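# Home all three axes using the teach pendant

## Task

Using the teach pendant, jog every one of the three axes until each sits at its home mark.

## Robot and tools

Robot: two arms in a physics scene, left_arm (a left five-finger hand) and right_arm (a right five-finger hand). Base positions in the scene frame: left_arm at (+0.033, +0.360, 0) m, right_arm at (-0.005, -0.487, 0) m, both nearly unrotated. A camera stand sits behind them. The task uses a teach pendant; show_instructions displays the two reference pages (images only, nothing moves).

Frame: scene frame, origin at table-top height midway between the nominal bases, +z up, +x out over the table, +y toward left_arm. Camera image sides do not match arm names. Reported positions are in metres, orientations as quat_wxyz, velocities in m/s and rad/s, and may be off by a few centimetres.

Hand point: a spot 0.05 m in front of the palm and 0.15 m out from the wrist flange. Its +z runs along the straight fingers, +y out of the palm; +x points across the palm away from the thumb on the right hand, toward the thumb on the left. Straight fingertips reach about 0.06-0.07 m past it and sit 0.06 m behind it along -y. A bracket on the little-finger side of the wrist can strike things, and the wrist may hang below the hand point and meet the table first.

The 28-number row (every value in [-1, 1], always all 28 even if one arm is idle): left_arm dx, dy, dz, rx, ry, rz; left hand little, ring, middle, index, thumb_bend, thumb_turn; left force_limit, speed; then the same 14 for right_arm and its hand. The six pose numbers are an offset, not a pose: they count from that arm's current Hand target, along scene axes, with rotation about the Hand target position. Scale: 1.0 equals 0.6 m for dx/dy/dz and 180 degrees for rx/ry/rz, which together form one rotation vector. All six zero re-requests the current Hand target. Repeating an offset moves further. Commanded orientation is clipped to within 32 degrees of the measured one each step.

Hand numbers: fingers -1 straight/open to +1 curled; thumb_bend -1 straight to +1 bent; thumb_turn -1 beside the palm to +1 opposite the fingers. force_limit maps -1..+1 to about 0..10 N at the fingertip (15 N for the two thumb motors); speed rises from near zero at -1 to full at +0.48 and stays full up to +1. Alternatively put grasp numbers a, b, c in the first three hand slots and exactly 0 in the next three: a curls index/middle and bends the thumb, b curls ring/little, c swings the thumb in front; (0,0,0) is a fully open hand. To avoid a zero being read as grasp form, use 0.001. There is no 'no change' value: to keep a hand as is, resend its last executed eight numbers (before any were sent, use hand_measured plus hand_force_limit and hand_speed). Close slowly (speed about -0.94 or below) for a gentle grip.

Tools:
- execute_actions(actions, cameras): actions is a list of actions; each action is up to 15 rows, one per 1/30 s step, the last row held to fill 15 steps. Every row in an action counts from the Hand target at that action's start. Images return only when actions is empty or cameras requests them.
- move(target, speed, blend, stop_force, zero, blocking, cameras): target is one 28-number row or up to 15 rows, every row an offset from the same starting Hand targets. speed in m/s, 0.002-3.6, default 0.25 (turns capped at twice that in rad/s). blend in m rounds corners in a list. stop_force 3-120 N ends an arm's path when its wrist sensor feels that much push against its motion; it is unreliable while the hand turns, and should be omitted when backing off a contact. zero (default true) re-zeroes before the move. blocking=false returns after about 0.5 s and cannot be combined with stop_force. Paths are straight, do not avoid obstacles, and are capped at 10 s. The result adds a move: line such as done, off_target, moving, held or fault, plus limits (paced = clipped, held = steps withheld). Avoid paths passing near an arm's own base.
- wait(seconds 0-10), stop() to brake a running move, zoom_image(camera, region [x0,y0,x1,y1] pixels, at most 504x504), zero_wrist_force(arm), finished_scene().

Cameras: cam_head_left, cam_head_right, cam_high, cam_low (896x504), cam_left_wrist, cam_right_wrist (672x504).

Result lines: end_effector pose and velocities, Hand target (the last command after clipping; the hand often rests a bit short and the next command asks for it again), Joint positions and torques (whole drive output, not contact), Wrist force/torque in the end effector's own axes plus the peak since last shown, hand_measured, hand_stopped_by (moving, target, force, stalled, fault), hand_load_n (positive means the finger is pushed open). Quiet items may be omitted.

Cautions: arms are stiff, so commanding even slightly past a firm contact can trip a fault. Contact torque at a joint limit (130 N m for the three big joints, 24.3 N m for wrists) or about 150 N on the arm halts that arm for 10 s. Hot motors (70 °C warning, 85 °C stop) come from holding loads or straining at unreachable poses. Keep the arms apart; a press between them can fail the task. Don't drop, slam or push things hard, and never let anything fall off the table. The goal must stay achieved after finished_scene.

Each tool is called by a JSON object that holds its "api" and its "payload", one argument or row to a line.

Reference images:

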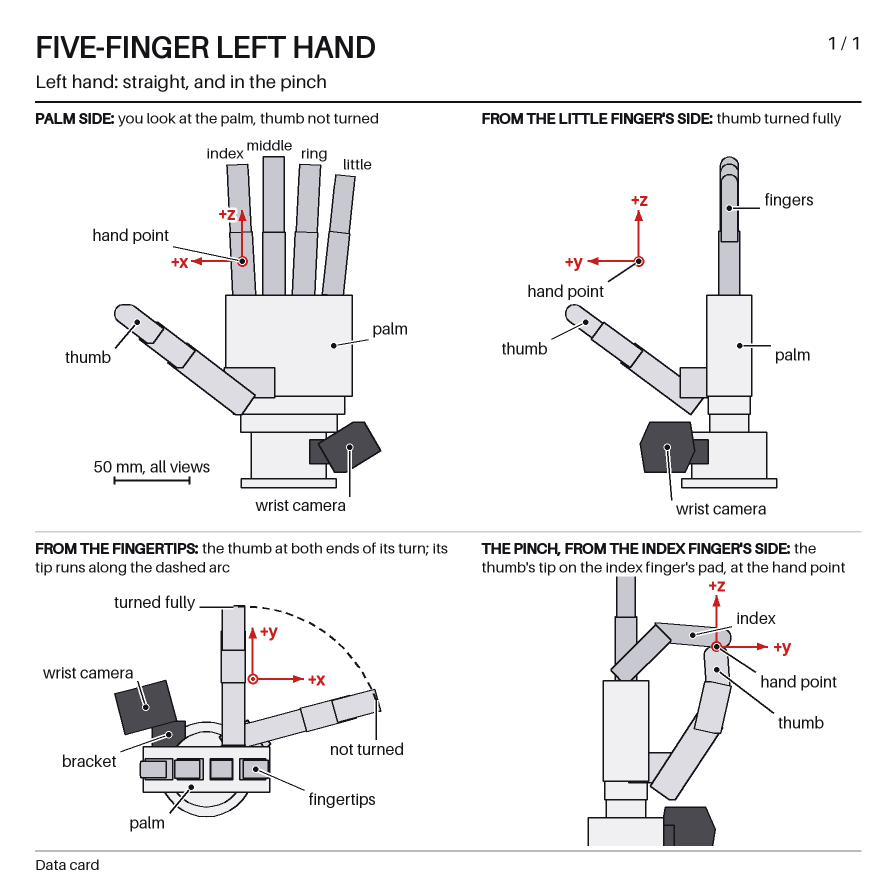

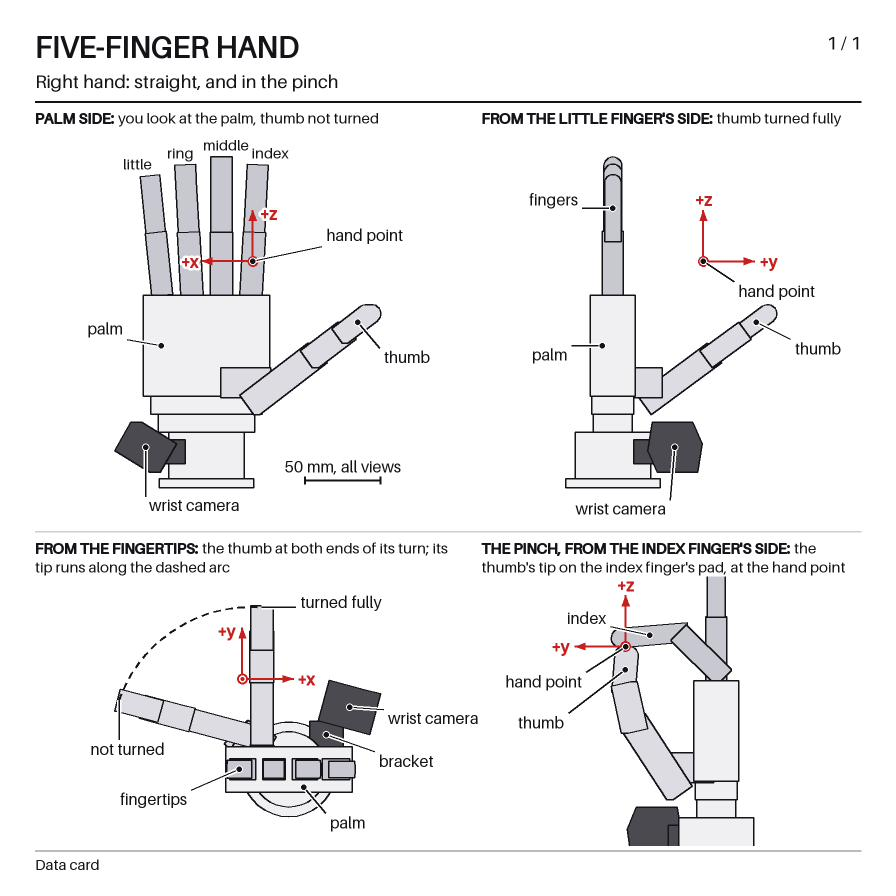

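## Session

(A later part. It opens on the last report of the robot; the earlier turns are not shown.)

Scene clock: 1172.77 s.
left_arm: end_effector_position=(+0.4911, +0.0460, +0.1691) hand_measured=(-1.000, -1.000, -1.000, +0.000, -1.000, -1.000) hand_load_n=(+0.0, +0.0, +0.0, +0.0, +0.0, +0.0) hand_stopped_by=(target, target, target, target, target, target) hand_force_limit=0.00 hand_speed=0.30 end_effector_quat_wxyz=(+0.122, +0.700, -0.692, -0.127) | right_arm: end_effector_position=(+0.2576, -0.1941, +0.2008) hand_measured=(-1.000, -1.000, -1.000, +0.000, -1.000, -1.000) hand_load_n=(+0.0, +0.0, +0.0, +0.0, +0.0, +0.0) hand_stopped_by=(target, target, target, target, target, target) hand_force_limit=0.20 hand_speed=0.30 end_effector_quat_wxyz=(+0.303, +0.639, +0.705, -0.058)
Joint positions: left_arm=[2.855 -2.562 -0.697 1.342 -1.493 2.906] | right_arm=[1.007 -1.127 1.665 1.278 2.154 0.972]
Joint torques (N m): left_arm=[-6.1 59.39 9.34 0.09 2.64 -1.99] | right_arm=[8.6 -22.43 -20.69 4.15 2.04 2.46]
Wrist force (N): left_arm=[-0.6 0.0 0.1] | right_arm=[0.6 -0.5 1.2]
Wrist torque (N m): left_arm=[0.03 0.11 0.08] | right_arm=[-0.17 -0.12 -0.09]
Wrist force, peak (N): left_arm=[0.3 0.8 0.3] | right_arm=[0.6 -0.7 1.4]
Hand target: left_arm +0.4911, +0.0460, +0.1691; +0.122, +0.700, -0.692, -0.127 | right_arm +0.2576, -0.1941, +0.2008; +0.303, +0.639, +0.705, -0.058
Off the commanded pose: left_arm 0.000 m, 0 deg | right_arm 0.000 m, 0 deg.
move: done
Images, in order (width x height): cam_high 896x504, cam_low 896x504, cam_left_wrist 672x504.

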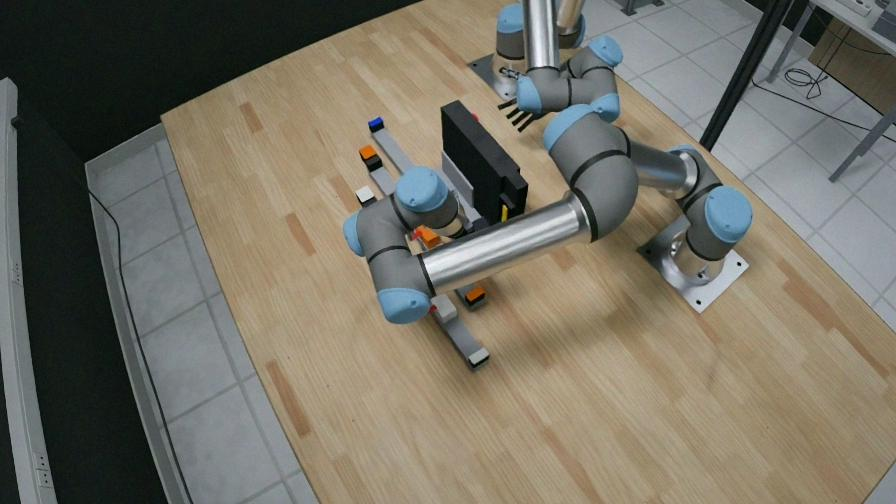

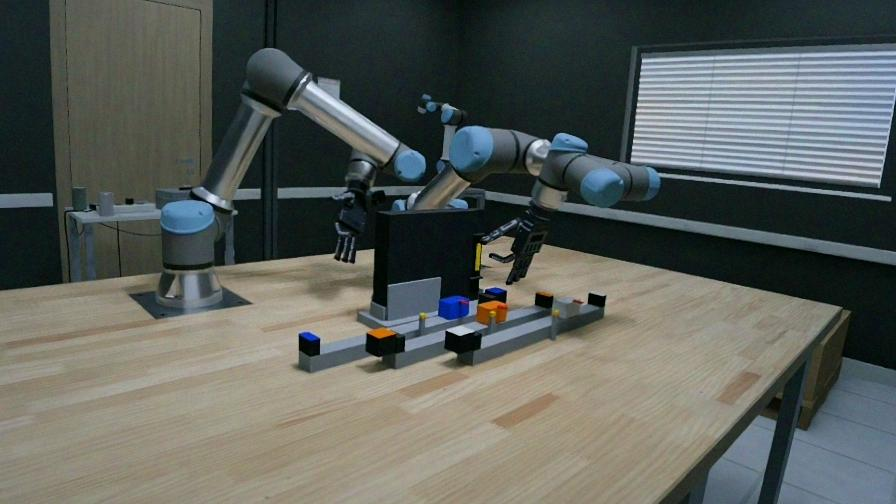

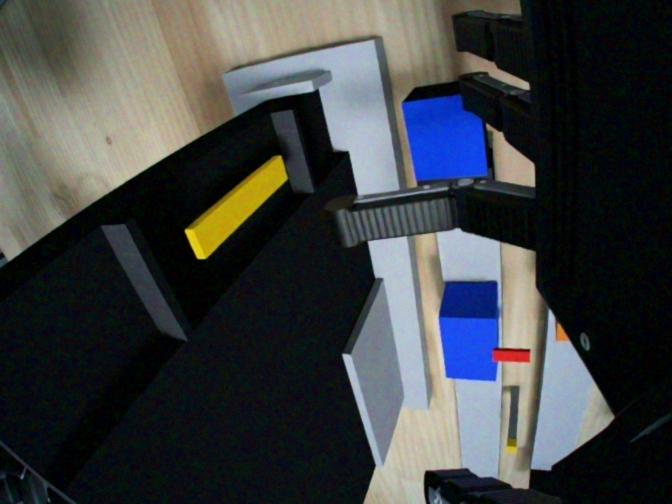

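{"api": "move", "payload": {
  "target": [
    [0,0.0067,-0.005,0,0,0,-1,-1,-1,0.0,-1,-1,0,0.3,0,0,0,0,0,0,-1,-1,-1,0.0,-1,-1,0.2,0.3],
    [-0.11,0.0067,-0.005,0,0,0,-1,-1,-1,0.0,-1,-1,0,0.3,0,0,0,0,0,0,-1,-1,-1,0.0,-1,-1,0.2,0.3]
  ],
  "speed": 0.02,
  "stop_force": 3,
  "cameras": ["cam_left_wrist", "cam_low", "cam_right_wrist"]
}}

{"api": "zoom_image", "payload": {
  "camera": "cam_left_wrist",
  "region": [150, 120, 450, 420]
}}

Scene clock: 1199.77 s.
left_arm: end_effector_position=(+0.4466, +0.0500, +0.1661) hand_measured=(-1.000, -1.000, -1.000, +0.000, -1.000, -1.000) hand_load_n=(+0.0, +0.5, +0.0, +0.5, +0.0, +0.0) hand_stopped_by=(target, target, target, target, target, target) hand_force_limit=0.00 hand_speed=0.30 end_effector_quat_wxyz=(+0.122, +0.700, -0.692, -0.127) | right_arm: end_effector_position=(+0.2576, -0.1941, +0.2008) hand_measured=(-1.000, -1.000, -1.000, +0.000, -1.000, -1.000) hand_load_n=(+0.0, +0.0, +0.0, +0.0, +0.0, +0.0) hand_stopped_by=(target, target, target, target, target, target) hand_force_limit=0.20 hand_speed=0.30 end_effector_quat_wxyz=(+0.303, +0.639, +0.705, -0.058)
Joint positions: left_arm=[2.845 -2.429 -0.954 1.467 -1.49 2.895] | right_arm=[1.007 -1.127 1.665 1.278 2.154 0.972]
Joint torques (N m): left_arm=[11.93 36.45 22.87 -5.37 -1.39 1.83] | right_arm=[8.9 -22.37 -20.87 3.99 1.88 2.39]
Wrist force (N): left_arm=[-0.5 -2.8 -1.2] | right_arm=[0.4 -0.6 1.1]
Wrist torque (N m): left_arm=[-0.03 0.00 0.12] | right_arm=[-0.18 -0.11 -0.10]
Wrist force, peak (N): left_arm=[-1.3 -3.5 -1.0] | right_arm=[0.4 -0.8 1.5]
Hand target: left_arm +0.4466, +0.0500, +0.1661; +0.122, +0.700, -0.692, -0.127 (not the last commanded pose) | right_arm +0.2576, -0.1941, +0.2008; +0.303, +0.639, +0.705, -0.058
Off the commanded pose: left_arm 0.022 m, 0 deg | right_arm 0.000 m, 0 deg.
move: contact (left_arm); path passed 1 of 2 targets
Images, in order (width x height): cam_low 896x504, cam_left_wrist 672x504, cam_right_wrist 672x504.

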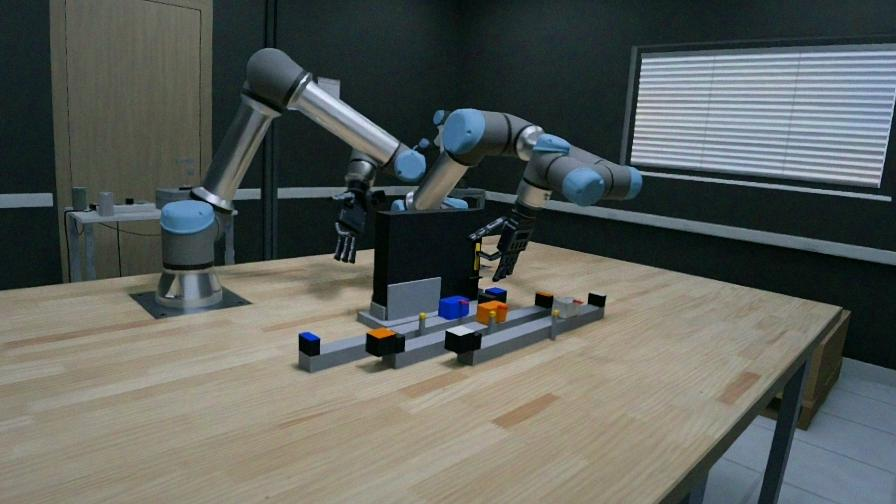

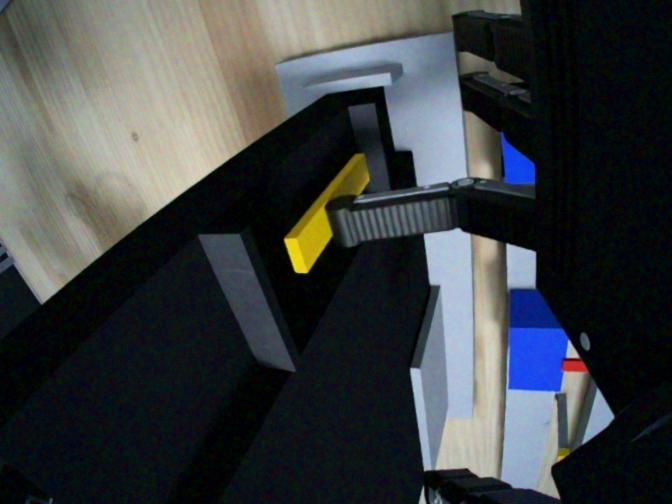

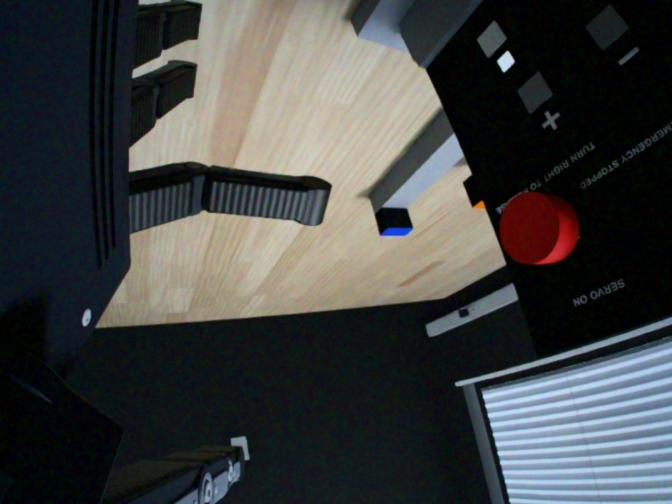

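Scaled by 1.680 from the camera's 672x504 image, which has a finer 960x720 frame.

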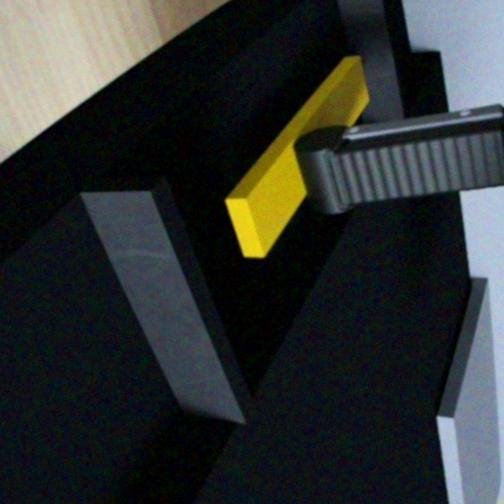

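{"api": "move", "payload": {
  "target": [
    [0,0,0,0,0,0,-1,-1,-1,0.0,-1,-1,0,0.3,0,0.163,-0.0258,0.5,0,0,-1,-1,-1,0.0,-1,-1,0.2,0.3],
    [0,0,0,0,0,0,-1,-1,-1,0.0,-1,-1,0,0.3,0.1287,0.163,-0.0258,0.5,0,0,-1,-1,-1,0.0,-1,-1,0.2,0.3]
  ],
  "speed": 0.3,
  "blend": [0.02,0],
  "cameras": ["cam_right_wrist", "cam_head_left"]
}}

{"api": "move", "payload": {
  "target": [-0.0033,0,0,0,0,0,-1,-1,-1,0.0,-1,-1,0,0.3,0,0,0,0,0,0,-1,-1,-1,0.0,-1,-1,0.2,0.3],
  "speed": 0.01,
  "cameras": ["cam_right_wrist"]
}}

Scene clock: 1217.00 s.
left_arm: end_effector_position=(+0.4466, +0.0500, +0.1661) hand_measured=(-1.000, -1.000, -1.000, +0.000, -1.000, -1.000) hand_load_n=(+0.0, +0.0, +0.0, +0.5, +0.0, +0.0) hand_stopped_by=(target, target, target, target, target, target) hand_force_limit=0.00 hand_speed=0.30 end_effector_quat_wxyz=(+0.122, +0.700, -0.692, -0.127) | right_arm: end_effector_position=(+0.3347, -0.0963, +0.1853) hand_measured=(-1.000, -1.000, -1.000, +0.000, -1.000, -1.000) hand_load_n=(-0.5, +0.0, +0.0, +0.0, +0.0, +0.0) hand_stopped_by=(target, target, target, target, target, target) hand_force_limit=0.20 hand_speed=0.30 end_effector_quat_wxyz=(-0.238, +0.666, +0.540, +0.457)
Joint positions: left_arm=[2.845 -2.429 -0.954 1.467 -1.49 2.895] | right_arm=[0.395 -1.618 2.119 0.141 0.903 0.937]
Joint torques (N m): left_arm=[12.06 36.38 23.31 -5.59 -1.4 1.72] | right_arm=[-9.08 -4.28 -24.72 2.32 -2.46 -2.4]
Wrist force (N): left_arm=[-0.5 -2.7 -1.2] | right_arm=[-0.1 -0.3 1.1]
Wrist torque (N m): left_arm=[0.00 0.00 0.11] | right_arm=[-0.11 -0.08 -0.08]
Wrist force, peak (N): left_arm=[-0.6 -2.8 -1.4] | right_arm=[-0.4 -1.7 0.8]
Hand target: left_arm +0.4466, +0.0500, +0.1661; +0.122, +0.700, -0.692, -0.127 | right_arm +0.3348, -0.0963, +0.1853; -0.238, +0.666, +0.540, +0.457
Off the commanded pose: left_arm 0.000 m, 0 deg | right_arm 0.000 m, 0 deg.
move: done
Images, in order (width x height): cam_head_left 896x504, cam_right_wrist 672x504.

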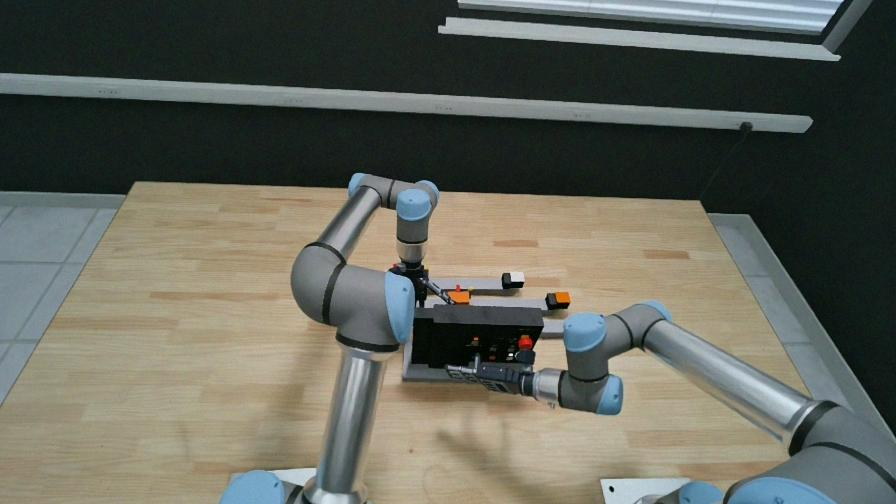

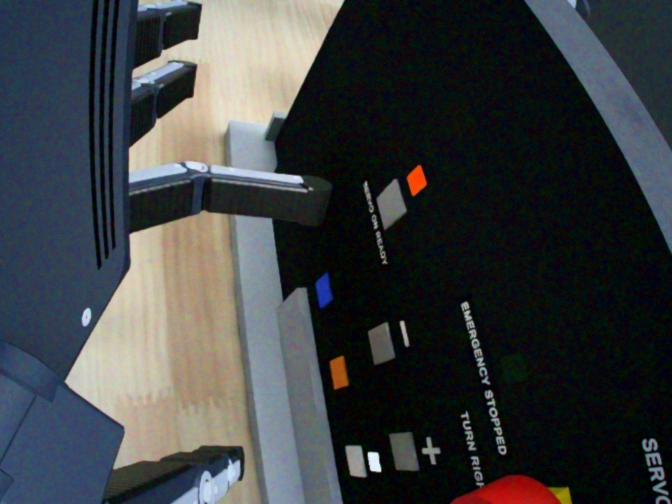

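Scene clock: 1217.73 s.
left_arm: end_effector_position=(+0.4447, +0.0501, +0.1661) hand_measured=(-1.000, -1.000, -1.000, +0.000, -1.000, -1.000) hand_load_n=(+0.0, +0.0, +0.0, +0.5, +0.0, +0.0) hand_stopped_by=(target, target, target, target, target, target) hand_force_limit=0.00 hand_speed=0.30 end_effector_quat_wxyz=(+0.122, +0.700, -0.692, -0.127) | right_arm: end_effector_position=(+0.3348, -0.0963, +0.1853) hand_measured=(-1.000, -1.000, -1.000, +0.000, -1.000, -1.000) hand_load_n=(+0.0, +0.0, +0.0, +0.0, +0.0, +0.0) hand_stopped_by=(target, target, target, target, target, target) hand_force_limit=0.20 hand_speed=0.30 end_effector_quat_wxyz=(-0.238, +0.666, +0.540, +0.457)
Joint positions: left_arm=[2.844 -2.425 -0.963 1.471 -1.49 2.895] | right_arm=[0.395 -1.618 2.119 0.141 0.903 0.937]
Joint torques (N m): left_arm=[-14.68 55.47 8.85 -0.63 3.04 -1.99] | right_arm=[-8.62 -5.53 -23.99 2.23 -2.39 -2.39]
Wrist force (N): left_arm=[-1.5 -3.8 -1.3] | right_arm=[0.1 -0.2 1.1]
Wrist torque (N m): left_arm=[-0.02 -0.02 0.12] | right_arm=[-0.09 -0.11 -0.07]
Wrist force, peak (N): left_arm=[-1.5 -3.8 -1.3] | right_arm=[-0.1 -0.5 1.2]
Hand target: left_arm +0.4446, +0.0500, +0.1661; +0.122, +0.700, -0.692, -0.127 | right_arm +0.3348, -0.0963, +0.1853; -0.238, +0.666, +0.540, +0.457
Off the commanded pose: left_arm 0.000 m, 0 deg | right_arm 0.000 m, 0 deg.
move: done
Images, in order (width x height): cam_right_wrist 672x504.

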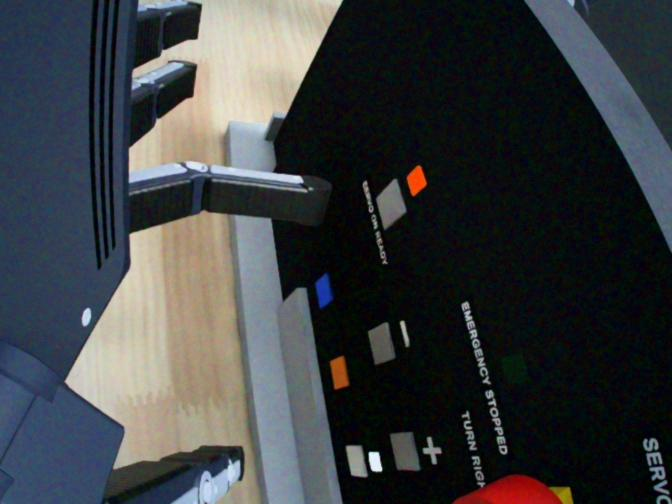

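{"api": "move", "payload": {
  "target": [-0.0033,0,0,0,0,0,-1,-1,-1,0.0,-1,-1,0,0.3,0,0,0,0,0,0,-1,-1,-1,0.0,-1,-1,0.2,0.3],
  "speed": 0.01,
  "cameras": ["cam_right_wrist"]
}}

{"api": "move", "payload": {
  "target": [-0.0033,0,0,0,0,0,-1,-1,-1,0.0,-1,-1,0,0.3,0,0,0,0,0,0,-1,-1,-1,0.0,-1,-1,0.2,0.3],
  "speed": 0.01,
  "cameras": ["cam_right_wrist"]
}}

Scene clock: 1223.70 s.
left_arm: end_effector_position=(+0.4427, +0.0500, +0.1661) hand_measured=(-1.000, -1.000, -1.000, +0.000, -1.000, -1.000) hand_load_n=(+0.0, +0.0, +0.0, +0.0, +0.0, +0.0) hand_stopped_by=(target, target, target, target, target, target) hand_force_limit=0.00 hand_speed=0.30 end_effector_quat_wxyz=(+0.122, +0.700, -0.692, -0.127) | right_arm: end_effector_position=(+0.3348, -0.0963, +0.1853) hand_measured=(-1.000, -1.000, -1.000, +0.000, -1.000, -1.000) hand_load_n=(+0.0, +0.0, +0.0, +0.0, +0.0, +0.0) hand_stopped_by=(target, target, target, target, target, target) hand_force_limit=0.20 hand_speed=0.30 end_effector_quat_wxyz=(-0.238, +0.666, +0.540, +0.457)
Joint positions: left_arm=[2.843 -2.419 -0.972 1.476 -1.489 2.894] | right_arm=[0.395 -1.618 2.119 0.141 0.903 0.937]
Joint torques (N m): left_arm=[-18.4 55.67 6.98 -1.96 3.6 -1.82] | right_arm=[-8.12 -5.52 -24.48 2.18 -2.27 -2.28]
Wrist force (N): left_arm=[-2.6 -11.8 -4.8] | right_arm=[-0.1 -0.3 1.0]
Wrist torque (N m): left_arm=[0.02 -0.04 0.16] | right_arm=[-0.10 -0.08 -0.09]
Wrist force, peak (N): left_arm=[-2.6 -11.8 -4.8] | right_arm=[0.0 -0.4 1.3]
Hand target: left_arm +0.4426, +0.0500, +0.1661; +0.122, +0.700, -0.692, -0.127 | right_arm +0.3348, -0.0963, +0.1853; -0.238, +0.666, +0.540, +0.457
Off the commanded pose: left_arm 0.000 m, 0 deg | right_arm 0.000 m, 0 deg.
move: done
Images, in order (width x height): cam_right_wrist 672x504.

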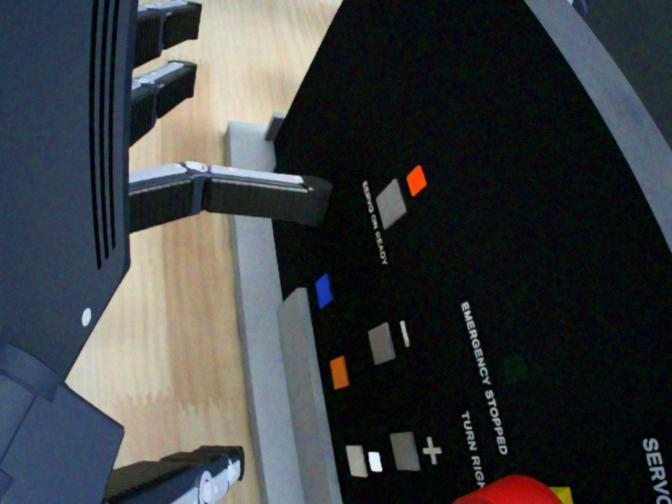

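Scene clock: 1224.43 s.
left_arm: end_effector_position=(+0.4407, +0.0500, +0.1661) hand_measured=(-1.000, -1.000, -1.000, +0.000, -1.000, -1.000) hand_load_n=(+0.0, +0.0, +0.0, -9.0, +0.0, +0.0) hand_stopped_by=(target, target, target, target, target, target) hand_force_limit=0.00 hand_speed=0.30 end_effector_quat_wxyz=(+0.122, +0.700, -0.692, -0.127) | right_arm: end_effector_position=(+0.3348, -0.0963, +0.1853) hand_measured=(-1.000, -1.000, -1.000, +0.000, -1.000, -1.000) hand_load_n=(+0.0, +0.5, +0.0, +0.0, +0.0, +0.0) hand_stopped_by=(target, target, target, target, target, target) hand_force_limit=0.20 hand_speed=0.30 end_effector_quat_wxyz=(-0.238, +0.666, +0.540, +0.457)
Joint positions: left_arm=[2.842 -2.415 -0.981 1.48 -1.489 2.893] | right_arm=[0.395 -1.618 2.119 0.141 0.903 0.937]
Joint torques (N m): left_arm=[-20.54 51.09 1.46 -3.36 2.8 -1.12] | right_arm=[-8.84 -5.61 -24.18 2.33 -2.35 -2.24]
Wrist force (N): left_arm=[1.2 -24.4 -14.0] | right_arm=[-0.2 -0.4 1.3]
Wrist torque (N m): left_arm=[0.04 0.01 0.19] | right_arm=[-0.12 -0.09 -0.09]
Wrist force, peak (N): left_arm=[1.1 -24.4 -14.3] | right_arm=[-0.2 -0.4 1.3]
Hand target: left_arm +0.4407, +0.0500, +0.1661; +0.122, +0.700, -0.692, -0.127 | right_arm +0.3348, -0.0963, +0.1853; -0.238, +0.666, +0.540, +0.457
Off the commanded pose: left_arm 0.000 m, 0 deg | right_arm 0.000 m, 0 deg.
move: done
Images, in order (width x height): cam_right_wrist 672x504.

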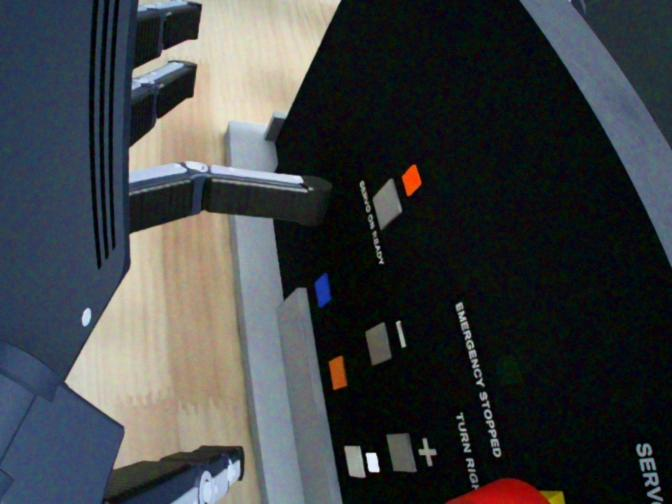

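{"api": "move", "payload": {
  "target": [
    [0.02,0,0,0,0,0,-1,-1,-1,0.0,-1,-1,0,0.3,-0.12,0,0,0,0,0,-1,-1,-1,0.0,-1,-1,0.2,0.3],
    [0.02,0,0,0,0,0,-1,-1,-1,0.0,-1,-1,0,0.3,-0.12,-0.1562,0.03,-0.5,0,0,0.33,0,1,0,0,0,0.2,0.3]
  ],
  "speed": 0.3,
  "blend": [0.02,0],
  "cameras": ["cam_right_wrist"]
}}

Scene clock: 1290.20 s.
left_arm: end_effector_position=(+0.4527, +0.0500, +0.1661) hand_measured=(-1.000, -1.000, -1.000, +0.000, -1.000, -1.000) hand_load_n=(+0.0, +0.0, +0.0, +0.0, +0.0, +0.0) hand_stopped_by=(target, target, target, target, target, target) hand_force_limit=0.00 hand_speed=0.30 end_effector_quat_wxyz=(+0.122, +0.700, -0.692, -0.127) | right_arm: end_effector_position=(+0.2628, -0.1900, +0.2033) hand_measured=(-1.000, -0.950, -0.490, -0.340, -0.402, +1.000) hand_load_n=(+0.0, +0.0, +0.0, +0.0, -0.5, -0.5) hand_stopped_by=(target, target, target, target, target, target) hand_force_limit=0.20 hand_speed=0.30 end_effector_quat_wxyz=(+0.303, +0.639, +0.705, -0.058)
Joint positions: left_arm=[2.847 -2.445 -0.925 1.454 -1.491 2.898] | right_arm=[1.002 -1.119 1.644 1.287 2.156 0.966]
Joint torques (N m): left_arm=[13.86 36.62 22.14 -5.23 -1.9 1.71] | right_arm=[7.88 -22.51 -19.14 4.18 2.5 2.43]
Wrist force (N): left_arm=[-0.2 -0.9 0.2] | right_arm=[0.5 -0.8 1.2]
Wrist torque (N m): left_arm=[-0.14 0.07 -0.05] | right_arm=[-0.20 -0.12 -0.11]
Wrist force, peak (N): left_arm=[1.0 -24.7 -15.0] | right_arm=[-0.6 -1.5 1.0]
Hand target: left_arm +0.4527, +0.0500, +0.1661; +0.122, +0.700, -0.692, -0.127 | right_arm +0.2628, -0.1900, +0.2033; +0.303, +0.639, +0.705, -0.058
Off the commanded pose: left_arm 0.000 m, 0 deg | right_arm 0.000 m, 0 deg.
move: done
Images, in order (width x height): cam_right_wrist 672x504.

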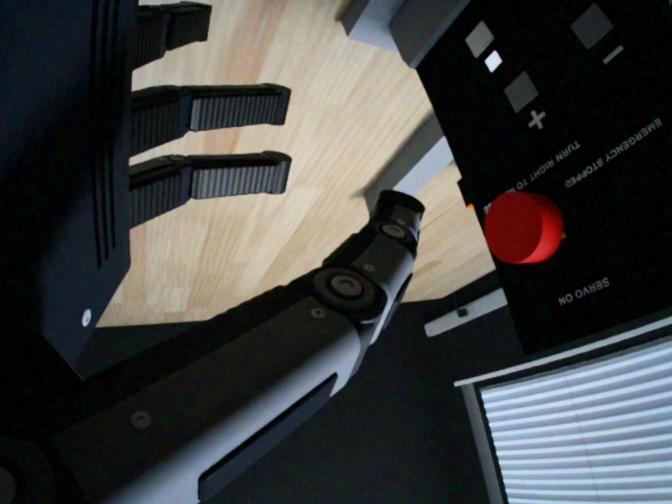

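{"api": "move", "payload": {
  "target": [0,0,0,0,0,0,-1,-1,-1,0.0,-1,-1,0,0.3,0.1387,0.0012,0.0022,0,0,0,0.33,0,1,0,0,0,0.2,0.3],
  "speed": 0.08,
  "stop_force": 5
}}

{"api": "move", "payload": {
  "target": [0,0,0,0,0,0,-1,-1,-1,0.0,-1,-1,0,0.3,0,-0.0025,-0.0043,0,0,0,0.33,0,1,0,0,0,0.2,0.3],
  "speed": 0.02,
  "stop_force": 4,
  "cameras": ["cam_right_wrist"]
}}

Scene clock: 1302.13 s.
left_arm: end_effector_position=(+0.4527, +0.0500, +0.1661) hand_measured=(-1.000, -1.000, -1.000, +0.000, -1.000, -1.000) hand_load_n=(+0.0, +0.0, +0.0, +0.0, +0.0, +0.0) hand_stopped_by=(target, target, target, target, target, target) hand_force_limit=0.00 hand_speed=0.30 end_effector_quat_wxyz=(+0.122, +0.700, -0.692, -0.127) | right_arm: end_effector_position=(+0.3460, -0.1893, +0.2046) hand_measured=(-1.000, -0.950, -0.490, -0.340, -0.402, +1.000) hand_load_n=(+0.0, +0.0, +0.0, +0.0, +0.0, +0.0) hand_stopped_by=(target, target, target, target, target, target) hand_force_limit=0.20 hand_speed=0.30 end_effector_quat_wxyz=(+0.303, +0.639, +0.705, -0.058)
Joint positions: left_arm=[2.847 -2.445 -0.925 1.454 -1.491 2.898] | right_arm=[0.854 -1.062 1.523 1.252 2.184 0.79]
Joint torques (N m): left_arm=[11.67 35.9 24.85 -5.08 -2.2 1.76] | right_arm=[-7.76 -25.4 -22.62 0.48 2.72 -2.34]
Wrist force (N): left_arm=[-0.2 -1.1 0.5] | right_arm=[0.6 -0.4 1.4]
Wrist torque (N m): left_arm=[-0.17 0.07 -0.04] | right_arm=[-0.16 -0.14 0.00]
Wrist force, peak (N): left_arm=[-0.5 -1.1 0.5] | right_arm=[1.0 -0.3 1.5]
Hand target: left_arm +0.4527, +0.0500, +0.1661; +0.122, +0.700, -0.692, -0.127 | right_arm +0.3460, -0.1893, +0.2046; +0.303, +0.639, +0.705, -0.058
Off the commanded pose: left_arm 0.000 m, 0 deg | right_arm 0.000 m, 0 deg.
move: done

Scene clock: 1303.67 s.
left_arm: end_effector_position=(+0.4527, +0.0500, +0.1661) hand_measured=(-1.000, -1.000, -1.000, +0.000, -1.000, -1.000) hand_load_n=(+0.0, +0.0, +0.0, +0.0, +0.0, +0.0) hand_stopped_by=(target, target, target, target, target, target) hand_force_limit=0.00 hand_speed=0.30 end_effector_quat_wxyz=(+0.122, +0.700, -0.692, -0.127) | right_arm: end_effector_position=(+0.3460, -0.1906, +0.2023) hand_measured=(-1.000, -0.950, -0.490, -0.340, -0.402, +1.000) hand_load_n=(+0.0, +0.0, +0.5, +0.0, +3.0, -1.0) hand_stopped_by=(target, target, target, target, target, target) hand_force_limit=0.20 hand_speed=0.30 end_effector_quat_wxyz=(+0.303, +0.639, +0.705, -0.058)
Joint positions: left_arm=[2.847 -2.445 -0.925 1.454 -1.491 2.898] | right_arm=[0.852 -1.062 1.529 1.245 2.184 0.788]
Joint torques (N m): left_arm=[12.74 36.67 23.62 -5.33 -2.31 1.7] | right_arm=[4.45 -30.45 -21.22 4.25 2 2.26]
Wrist force (N): left_arm=[-0.3 -0.9 0.3] | right_arm=[1.8 0.8 -2.6]
Wrist torque (N m): left_arm=[-0.14 0.09 -0.06] | right_arm=[-0.18 -0.14 0.01]
Wrist force, peak (N): left_arm=[-0.3 -1.1 0.4] | right_arm=[1.5 1.4 -3.6]
Hand target: left_arm +0.4527, +0.0500, +0.1661; +0.122, +0.700, -0.692, -0.127 | right_arm +0.3460, -0.1906, +0.2023; +0.303, +0.639, +0.705, -0.059
Off the commanded pose: left_arm 0.000 m, 0 deg | right_arm 0.000 m, 0 deg.
move: contact (right_arm)
Images, in order (width x height): cam_right_wrist 672x504.

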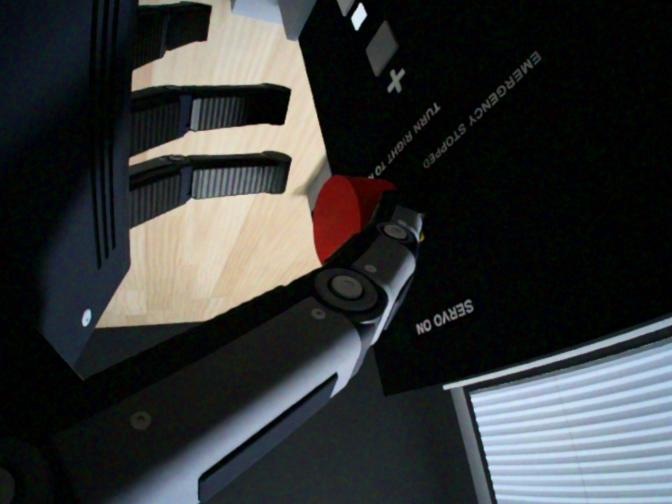

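{"api": "move", "payload": {
  "target": [0,0,0,0,0,0,-1,-1,-1,0.0,-1,-1,0,0.3,0,0,0,0,0,0,-1,-0.95,0.5,0.5,-0.402,1.0,0.6,-0.8],
  "speed": 0.05,
  "cameras": ["cam_right_wrist"]
}}

Scene clock: 1308.60 s.
left_arm: end_effector_position=(+0.4527, +0.0500, +0.1661) hand_measured=(-1.000, -1.000, -1.000, +0.000, -1.000, -1.000) hand_load_n=(+0.0, +0.0, +0.0, +0.5, -0.5, +0.0) hand_stopped_by=(target, target, target, target, target, target) hand_force_limit=0.00 hand_speed=0.30 end_effector_quat_wxyz=(+0.122, +0.700, -0.692, -0.127) | right_arm: end_effector_position=(+0.3460, -0.1906, +0.2022) hand_measured=(-1.000, -0.950, +0.154, +0.006, -0.404, +1.000) hand_load_n=(+0.0, +0.0, +7.5, +10.5, +5.0, -1.5) hand_stopped_by=(target, target, force, force, target, target) hand_force_limit=0.60 hand_speed=-0.80 end_effector_quat_wxyz=(+0.303, +0.639, +0.705, -0.059)
Joint positions: left_arm=[2.847 -2.445 -0.925 1.454 -1.491 2.898] | right_arm=[0.852 -1.062 1.529 1.245 2.184 0.788]
Joint torques (N m): left_arm=[12.42 36.62 23.37 -5.07 -2.2 1.82] | right_arm=[5.47 -32.12 -18.35 3.04 4.05 2.41]
Wrist force (N): left_arm=[-0.2 -0.9 0.4] | right_arm=[11.2 -0.8 8.0]
Wrist torque (N m): left_arm=[-0.15 0.07 -0.05] | right_arm=[-0.13 -0.08 -0.11]
Wrist force, peak (N): left_arm=[-0.4 -1.2 0.5] | right_arm=[11.3 -1.1 8.3]
Hand target: left_arm +0.4527, +0.0500, +0.1661; +0.122, +0.700, -0.692, -0.127 | right_arm +0.3460, -0.1906, +0.2023; +0.303, +0.639, +0.705, -0.059
Off the commanded pose: left_arm 0.000 m, 0 deg | right_arm 0.000 m, 0 deg.
move: done
Images, in order (width x height): cam_right_wrist 672x504.

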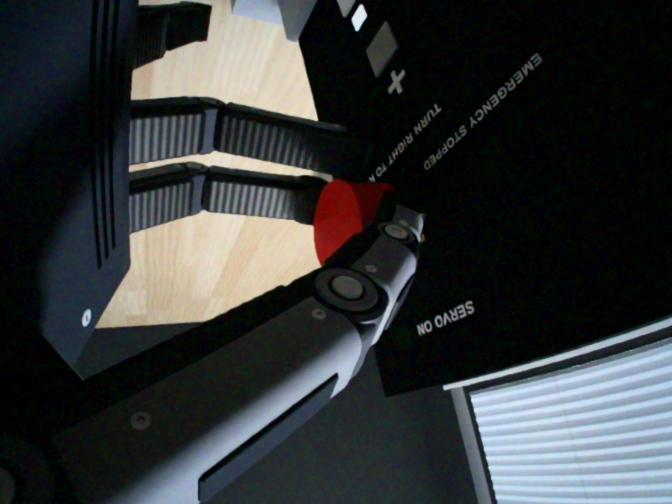

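{"api": "move", "payload": {
  "target": [0,0,0,0,0,0,-1,-1,-1,0.0,-1,-1,0,0.3,0,-0.0015,-0.0012,0.0833,0,0,-1,-0.95,0.5,0.5,-0.402,1.0,0.6,-0.8],
  "speed": 0.1,
  "cameras": ["cam_right_wrist"]
}}

Scene clock: 1323.57 s.
left_arm: end_effector_position=(+0.4527, +0.0500, +0.1661) hand_measured=(-1.000, -1.000, -1.000, +0.000, -1.000, -1.000) hand_load_n=(+0.0, -0.5, +0.0, +0.0, +0.0, +0.0) hand_stopped_by=(target, target, target, target, target, target) hand_force_limit=0.00 hand_speed=0.30 end_effector_quat_wxyz=(+0.122, +0.700, -0.692, -0.127) | right_arm: end_effector_position=(+0.3460, -0.1915, +0.2016) hand_measured=(-1.000, -0.950, +0.154, +0.006, -0.404, +1.000) hand_load_n=(+0.0, +0.0, +9.0, +6.5, +5.5, -5.5) hand_stopped_by=(target, target, force, force, target, target) hand_force_limit=0.60 hand_speed=-0.80 end_effector_quat_wxyz=(+0.217, +0.673, +0.706, +0.034)
Joint positions: left_arm=[2.847 -2.445 -0.925 1.454 -1.491 2.898] | right_arm=[0.774 -1.209 1.606 1.079 2.004 0.693]
Joint torques (N m): left_arm=[12.34 37.32 22.51 -5.35 -2.24 1.51] | right_arm=[-14.12 -42.9 -5.52 2.9 2.38 -1.13]
Wrist force (N): left_arm=[-0.4 -0.9 0.3] | right_arm=[15.7 0.0 3.9]
Wrist torque (N m): left_arm=[-0.13 0.10 -0.06] | right_arm=[-0.14 -0.04 -0.17]
Wrist force, peak (N): left_arm=[-0.3 -1.2 0.4] | right_arm=[15.7 -1.1 4.7]
Hand target: left_arm +0.4527, +0.0500, +0.1661; +0.122, +0.700, -0.692, -0.127 | right_arm +0.3460, -0.1915, +0.2016; +0.217, +0.673, +0.706, +0.034
Off the commanded pose: left_arm 0.000 m, 0 deg | right_arm 0.000 m, 0 deg.
move: done
Images, in order (width x height): cam_right_wrist 672x504.

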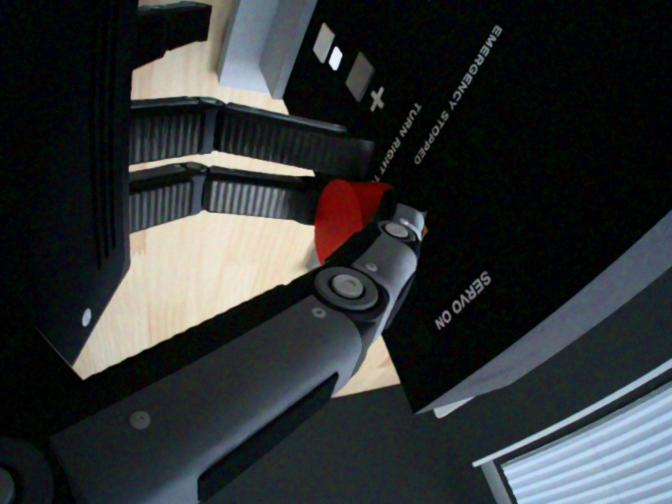

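{"api": "move", "payload": {
  "target": [0,0,0,0,0,0,-1,-1,-1,0.0,-1,-1,0,0.3,0,0.0002,-0.0015,0.0833,0,0,-1,-0.95,0.5,0.5,-0.402,1.0,0.6,-0.8],
  "speed": 0.1,
  "cameras": ["cam_right_wrist"]
}}

Scene clock: 1330.87 s.
left_arm: end_effector_position=(+0.4527, +0.0500, +0.1661) hand_measured=(-1.000, -1.000, -1.000, +0.000, -1.000, -1.000) hand_load_n=(+0.0, +0.0, +0.0, +0.0, +0.0, +0.0) hand_stopped_by=(target, target, target, target, target, target) hand_force_limit=0.00 hand_speed=0.30 end_effector_quat_wxyz=(+0.122, +0.700, -0.692, -0.127) | right_arm: end_effector_position=(+0.3460, -0.1914, +0.2007) hand_measured=(-1.000, -0.950, +0.154, +0.006, -0.404, +1.000) hand_load_n=(+0.0, +0.5, +8.0, +5.0, +6.5, -6.5) hand_stopped_by=(target, target, force, force, target, target) hand_force_limit=0.60 hand_speed=-0.80 end_effector_quat_wxyz=(+0.127, +0.696, +0.696, +0.126)
Joint positions: left_arm=[2.847 -2.445 -0.925 1.454 -1.491 2.898] | right_arm=[0.668 -1.355 1.708 0.929 1.789 0.625]
Joint torques (N m): left_arm=[12.89 39.01 23 -4.95 -1.87 1.47] | right_arm=[-15.06 -35.86 -6.3 1.82 2.1 -1.12]
Wrist force (N): left_arm=[-0.3 -1.0 0.4] | right_arm=[15.6 -1.5 2.7]
Wrist torque (N m): left_arm=[-0.15 0.09 -0.06] | right_arm=[-0.08 -0.06 -0.17]
Wrist force, peak (N): left_arm=[-0.2 -1.2 0.5] | right_arm=[16.0 -0.5 4.5]
Hand target: left_arm +0.4527, +0.0500, +0.1661; +0.122, +0.700, -0.692, -0.127 | right_arm +0.3460, -0.1914, +0.2007; +0.127, +0.696, +0.696, +0.126
Off the commanded pose: left_arm 0.000 m, 0 deg | right_arm 0.000 m, 0 deg.
move: done
Images, in order (width x height): cam_right_wrist 672x504.

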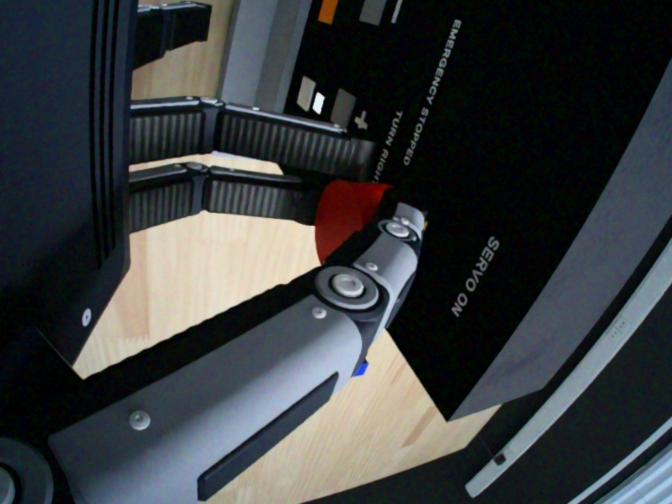

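{"api": "move", "payload": {
  "target": [0,0,0,0,0,0,-1,-1,-1,0.0,-1,-1,0,0.3,0,0.0008,-0.0013,0.0833,0,0,-1,-0.95,0.5,0.5,-0.402,1.0,0.6,-0.8],
  "speed": 0.1,
  "cameras": ["cam_right_wrist"]
}}

Scene clock: 1337.37 s.
left_arm: end_effector_position=(+0.4527, +0.0500, +0.1661) hand_measured=(-1.000, -1.000, -1.000, +0.000, -1.000, -1.000) hand_load_n=(+0.0, +0.0, +0.0, +0.0, +0.0, +0.0) hand_stopped_by=(target, target, target, target, target, target) hand_force_limit=0.00 hand_speed=0.30 end_effector_quat_wxyz=(+0.122, +0.700, -0.692, -0.127) | right_arm: end_effector_position=(+0.3460, -0.1909, +0.1999) hand_measured=(-1.000, -0.950, +0.154, +0.006, -0.404, +1.000) hand_load_n=(-0.5, +0.0, +7.5, +4.0, +6.5, -7.5) hand_stopped_by=(target, target, force, force, target, target) hand_force_limit=0.60 hand_speed=-0.80 end_effector_quat_wxyz=(+0.036, +0.706, +0.673, +0.215)
Joint positions: left_arm=[2.847 -2.445 -0.925 1.454 -1.491 2.898] | right_arm=[0.531 -1.489 1.827 0.794 1.537 0.575]
Joint torques (N m): left_arm=[11.73 38.09 23.27 -5.3 -1.95 1.44] | right_arm=[-14.57 -28.61 -4.13 1.59 1.88 -1.09]
Wrist force (N): left_arm=[-0.4 -0.9 0.4] | right_arm=[15.5 0.0 1.6]
Wrist torque (N m): left_arm=[-0.14 0.10 -0.06] | right_arm=[-0.10 -0.07 -0.17]
Wrist force, peak (N): left_arm=[-0.2 -1.1 0.6] | right_arm=[16.1 -1.0 2.0]
Hand target: left_arm +0.4527, +0.0500, +0.1661; +0.122, +0.700, -0.692, -0.127 | right_arm +0.3460, -0.1909, +0.1999; +0.035, +0.706, +0.673, +0.215
Off the commanded pose: left_arm 0.000 m, 0 deg | right_arm 0.000 m, 0 deg.
move: done
Images, in order (width x height): cam_right_wrist 672x504.

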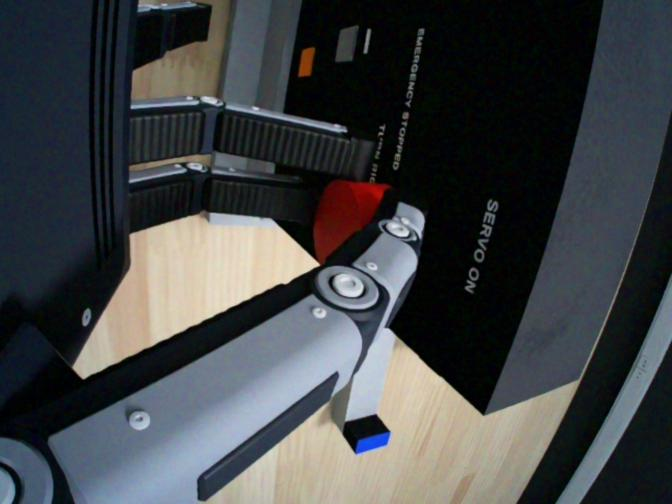

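{"api": "move", "payload": {
  "target": [
    [0,0,0,0,0,0,-1,-1,-1,0.0,-1,-1,0,0.3,0,0.002,-0.001,0.0833,0,0,-1,-0.95,0.5,0.5,-0.402,1.0,0.6,-0.8],
    [0,0,0,0,0,0,-1,-1,-1,0.0,-1,-1,0,0.3,0,0.0052,-0.0015,0.1667,0,0,-1,-0.95,0.5,0.5,-0.402,1.0,0.6,-0.8]
  ],
  "speed": 0.1,
  "blend": [0.0005,0],
  "cameras": ["cam_right_wrist"]
}}

Scene clock: 1346.57 s.
left_arm: end_effector_position=(+0.4527, +0.0500, +0.1661) hand_measured=(-1.000, -1.000, -1.000, +0.000, -1.000, -1.000) hand_load_n=(+0.0, +0.0, +0.0, +0.0, +0.0, +0.0) hand_stopped_by=(target, target, target, target, target, target) hand_force_limit=0.00 hand_speed=0.30 end_effector_quat_wxyz=(+0.122, +0.700, -0.692, -0.127) | right_arm: end_effector_position=(+0.3460, -0.1878, +0.1990) hand_measured=(-1.000, -0.950, +0.154, +0.008, -0.404, +1.000) hand_load_n=(+0.0, +0.0, +0.0, +0.0, +8.0, -10.0) hand_stopped_by=(target, target, force, force, target, target) hand_force_limit=0.60 hand_speed=-0.80 end_effector_quat_wxyz=(-0.149, +0.691, +0.595, +0.382)
Joint positions: left_arm=[2.847 -2.445 -0.925 1.454 -1.491 2.898] | right_arm=[0.184 -1.676 2.087 0.554 0.94 0.526]
Joint torques (N m): left_arm=[11.71 38.74 23.91 -5.11 -1.91 1.23] | right_arm=[-9.05 -17.23 -0.93 0.43 -1.46 -1.49]
Wrist force (N): left_arm=[-0.3 -0.8 0.4] | right_arm=[10.3 3.4 -7.7]
Wrist torque (N m): left_arm=[-0.13 0.09 -0.06] | right_arm=[-0.20 -0.08 -0.14]
Wrist force, peak (N): left_arm=[-0.4 -1.2 0.5] | right_arm=[16.1 0.2 1.5]
Hand target: left_arm +0.4527, +0.0500, +0.1661; +0.122, +0.700, -0.692, -0.127 | right_arm +0.3460, -0.1878, +0.1990; -0.149, +0.691, +0.595, +0.382
Off the commanded pose: left_arm 0.000 m, 0 deg | right_arm 0.000 m, 0 deg.
move: done
Images, in order (width x height): cam_right_wrist 672x504.

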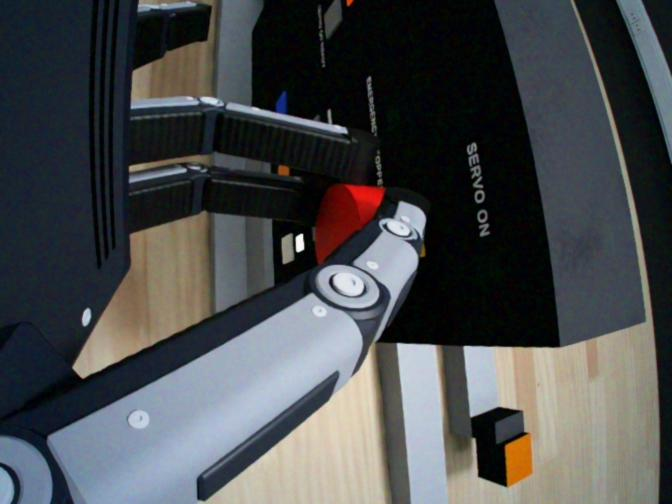

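{"api": "move", "payload": {
  "target": [
    [0,0,0,0,0,0,-1,-1,-1,0.0,-1,-1,0,0.3,0,0.0015,-0.002,0,0,0,-1,-1,-0.6,-0.6,-0.5,1.0,0.2,0],
    [0,0,0,0,0,0,-1,-1,-1,0.0,-1,-1,0,0.3,-0.1,0,0,0,0,0,-1,-1,-0.6,-0.6,-0.5,1.0,0.2,0]
  ],
  "speed": 0.1,
  "cameras": ["cam_right_wrist"]
}}

{"api": "zoom_image", "payload": {
  "camera": "cam_right_wrist",
  "region": [300, 0, 672, 372]
}}

Scene clock: 1354.80 s.
left_arm: end_effector_position=(+0.4527, +0.0500, +0.1661) hand_measured=(-1.000, -1.000, -1.000, +0.000, -1.000, -1.000) hand_load_n=(+0.0, +0.0, +0.0, +0.0, +0.0, +0.0) hand_stopped_by=(target, target, target, target, target, target) hand_force_limit=0.00 hand_speed=0.30 end_effector_quat_wxyz=(+0.122, +0.700, -0.692, -0.127) | right_arm: end_effector_position=(+0.2861, -0.1878, +0.1990) hand_measured=(-1.000, -1.000, -0.600, -0.600, -0.500, +1.000) hand_load_n=(+0.0, +0.0, +0.0, +0.0, +0.0, +0.0) hand_stopped_by=(target, target, target, target, target, target) hand_force_limit=0.20 hand_speed=0.00 end_effector_quat_wxyz=(-0.149, +0.691, +0.595, +0.382)
Joint positions: left_arm=[2.847 -2.445 -0.925 1.454 -1.491 2.898] | right_arm=[0.242 -1.816 2.191 0.556 0.973 0.583]
Joint torques (N m): left_arm=[14.5 39.13 24.36 -5.31 -1.79 1.18] | right_arm=[8.27 -16.9 -9.08 2.9 1.14 2.37]
Wrist force (N): left_arm=[-0.4 -0.9 0.3] | right_arm=[-0.2 0.0 1.2]
Wrist torque (N m): left_arm=[-0.14 0.09 -0.06] | right_arm=[-0.04 -0.04 -0.16]
Wrist force, peak (N): left_arm=[-0.6 -1.0 0.5] | right_arm=[10.7 3.8 -7.8]
Hand target: left_arm +0.4527, +0.0500, +0.1661; +0.122, +0.700, -0.692, -0.127 | right_arm +0.2860, -0.1878, +0.1990; -0.149, +0.691, +0.595, +0.382
Off the commanded pose: left_arm 0.000 m, 0 deg | right_arm 0.000 m, 0 deg.
move: done
Images, in order (width x height): cam_right_wrist 672x504.

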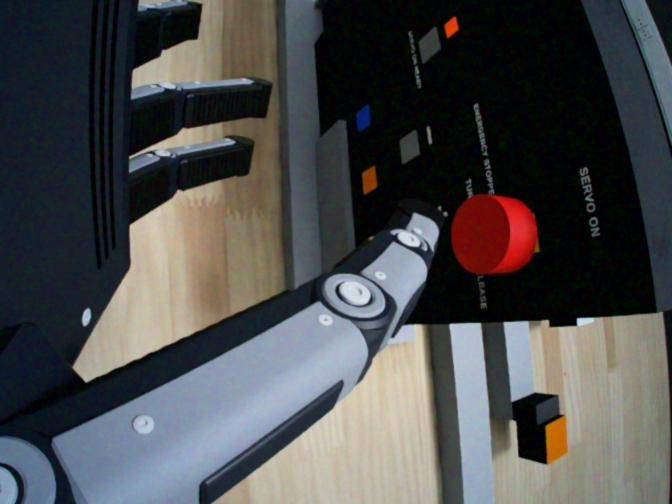

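Scaled by 1.355 from the camera's 672x504 image, which has a finer 960x720 frame.

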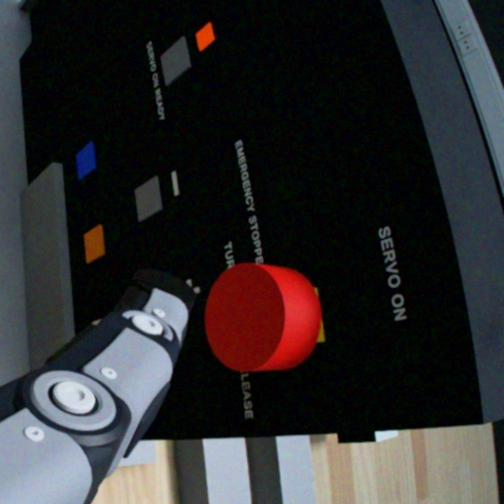

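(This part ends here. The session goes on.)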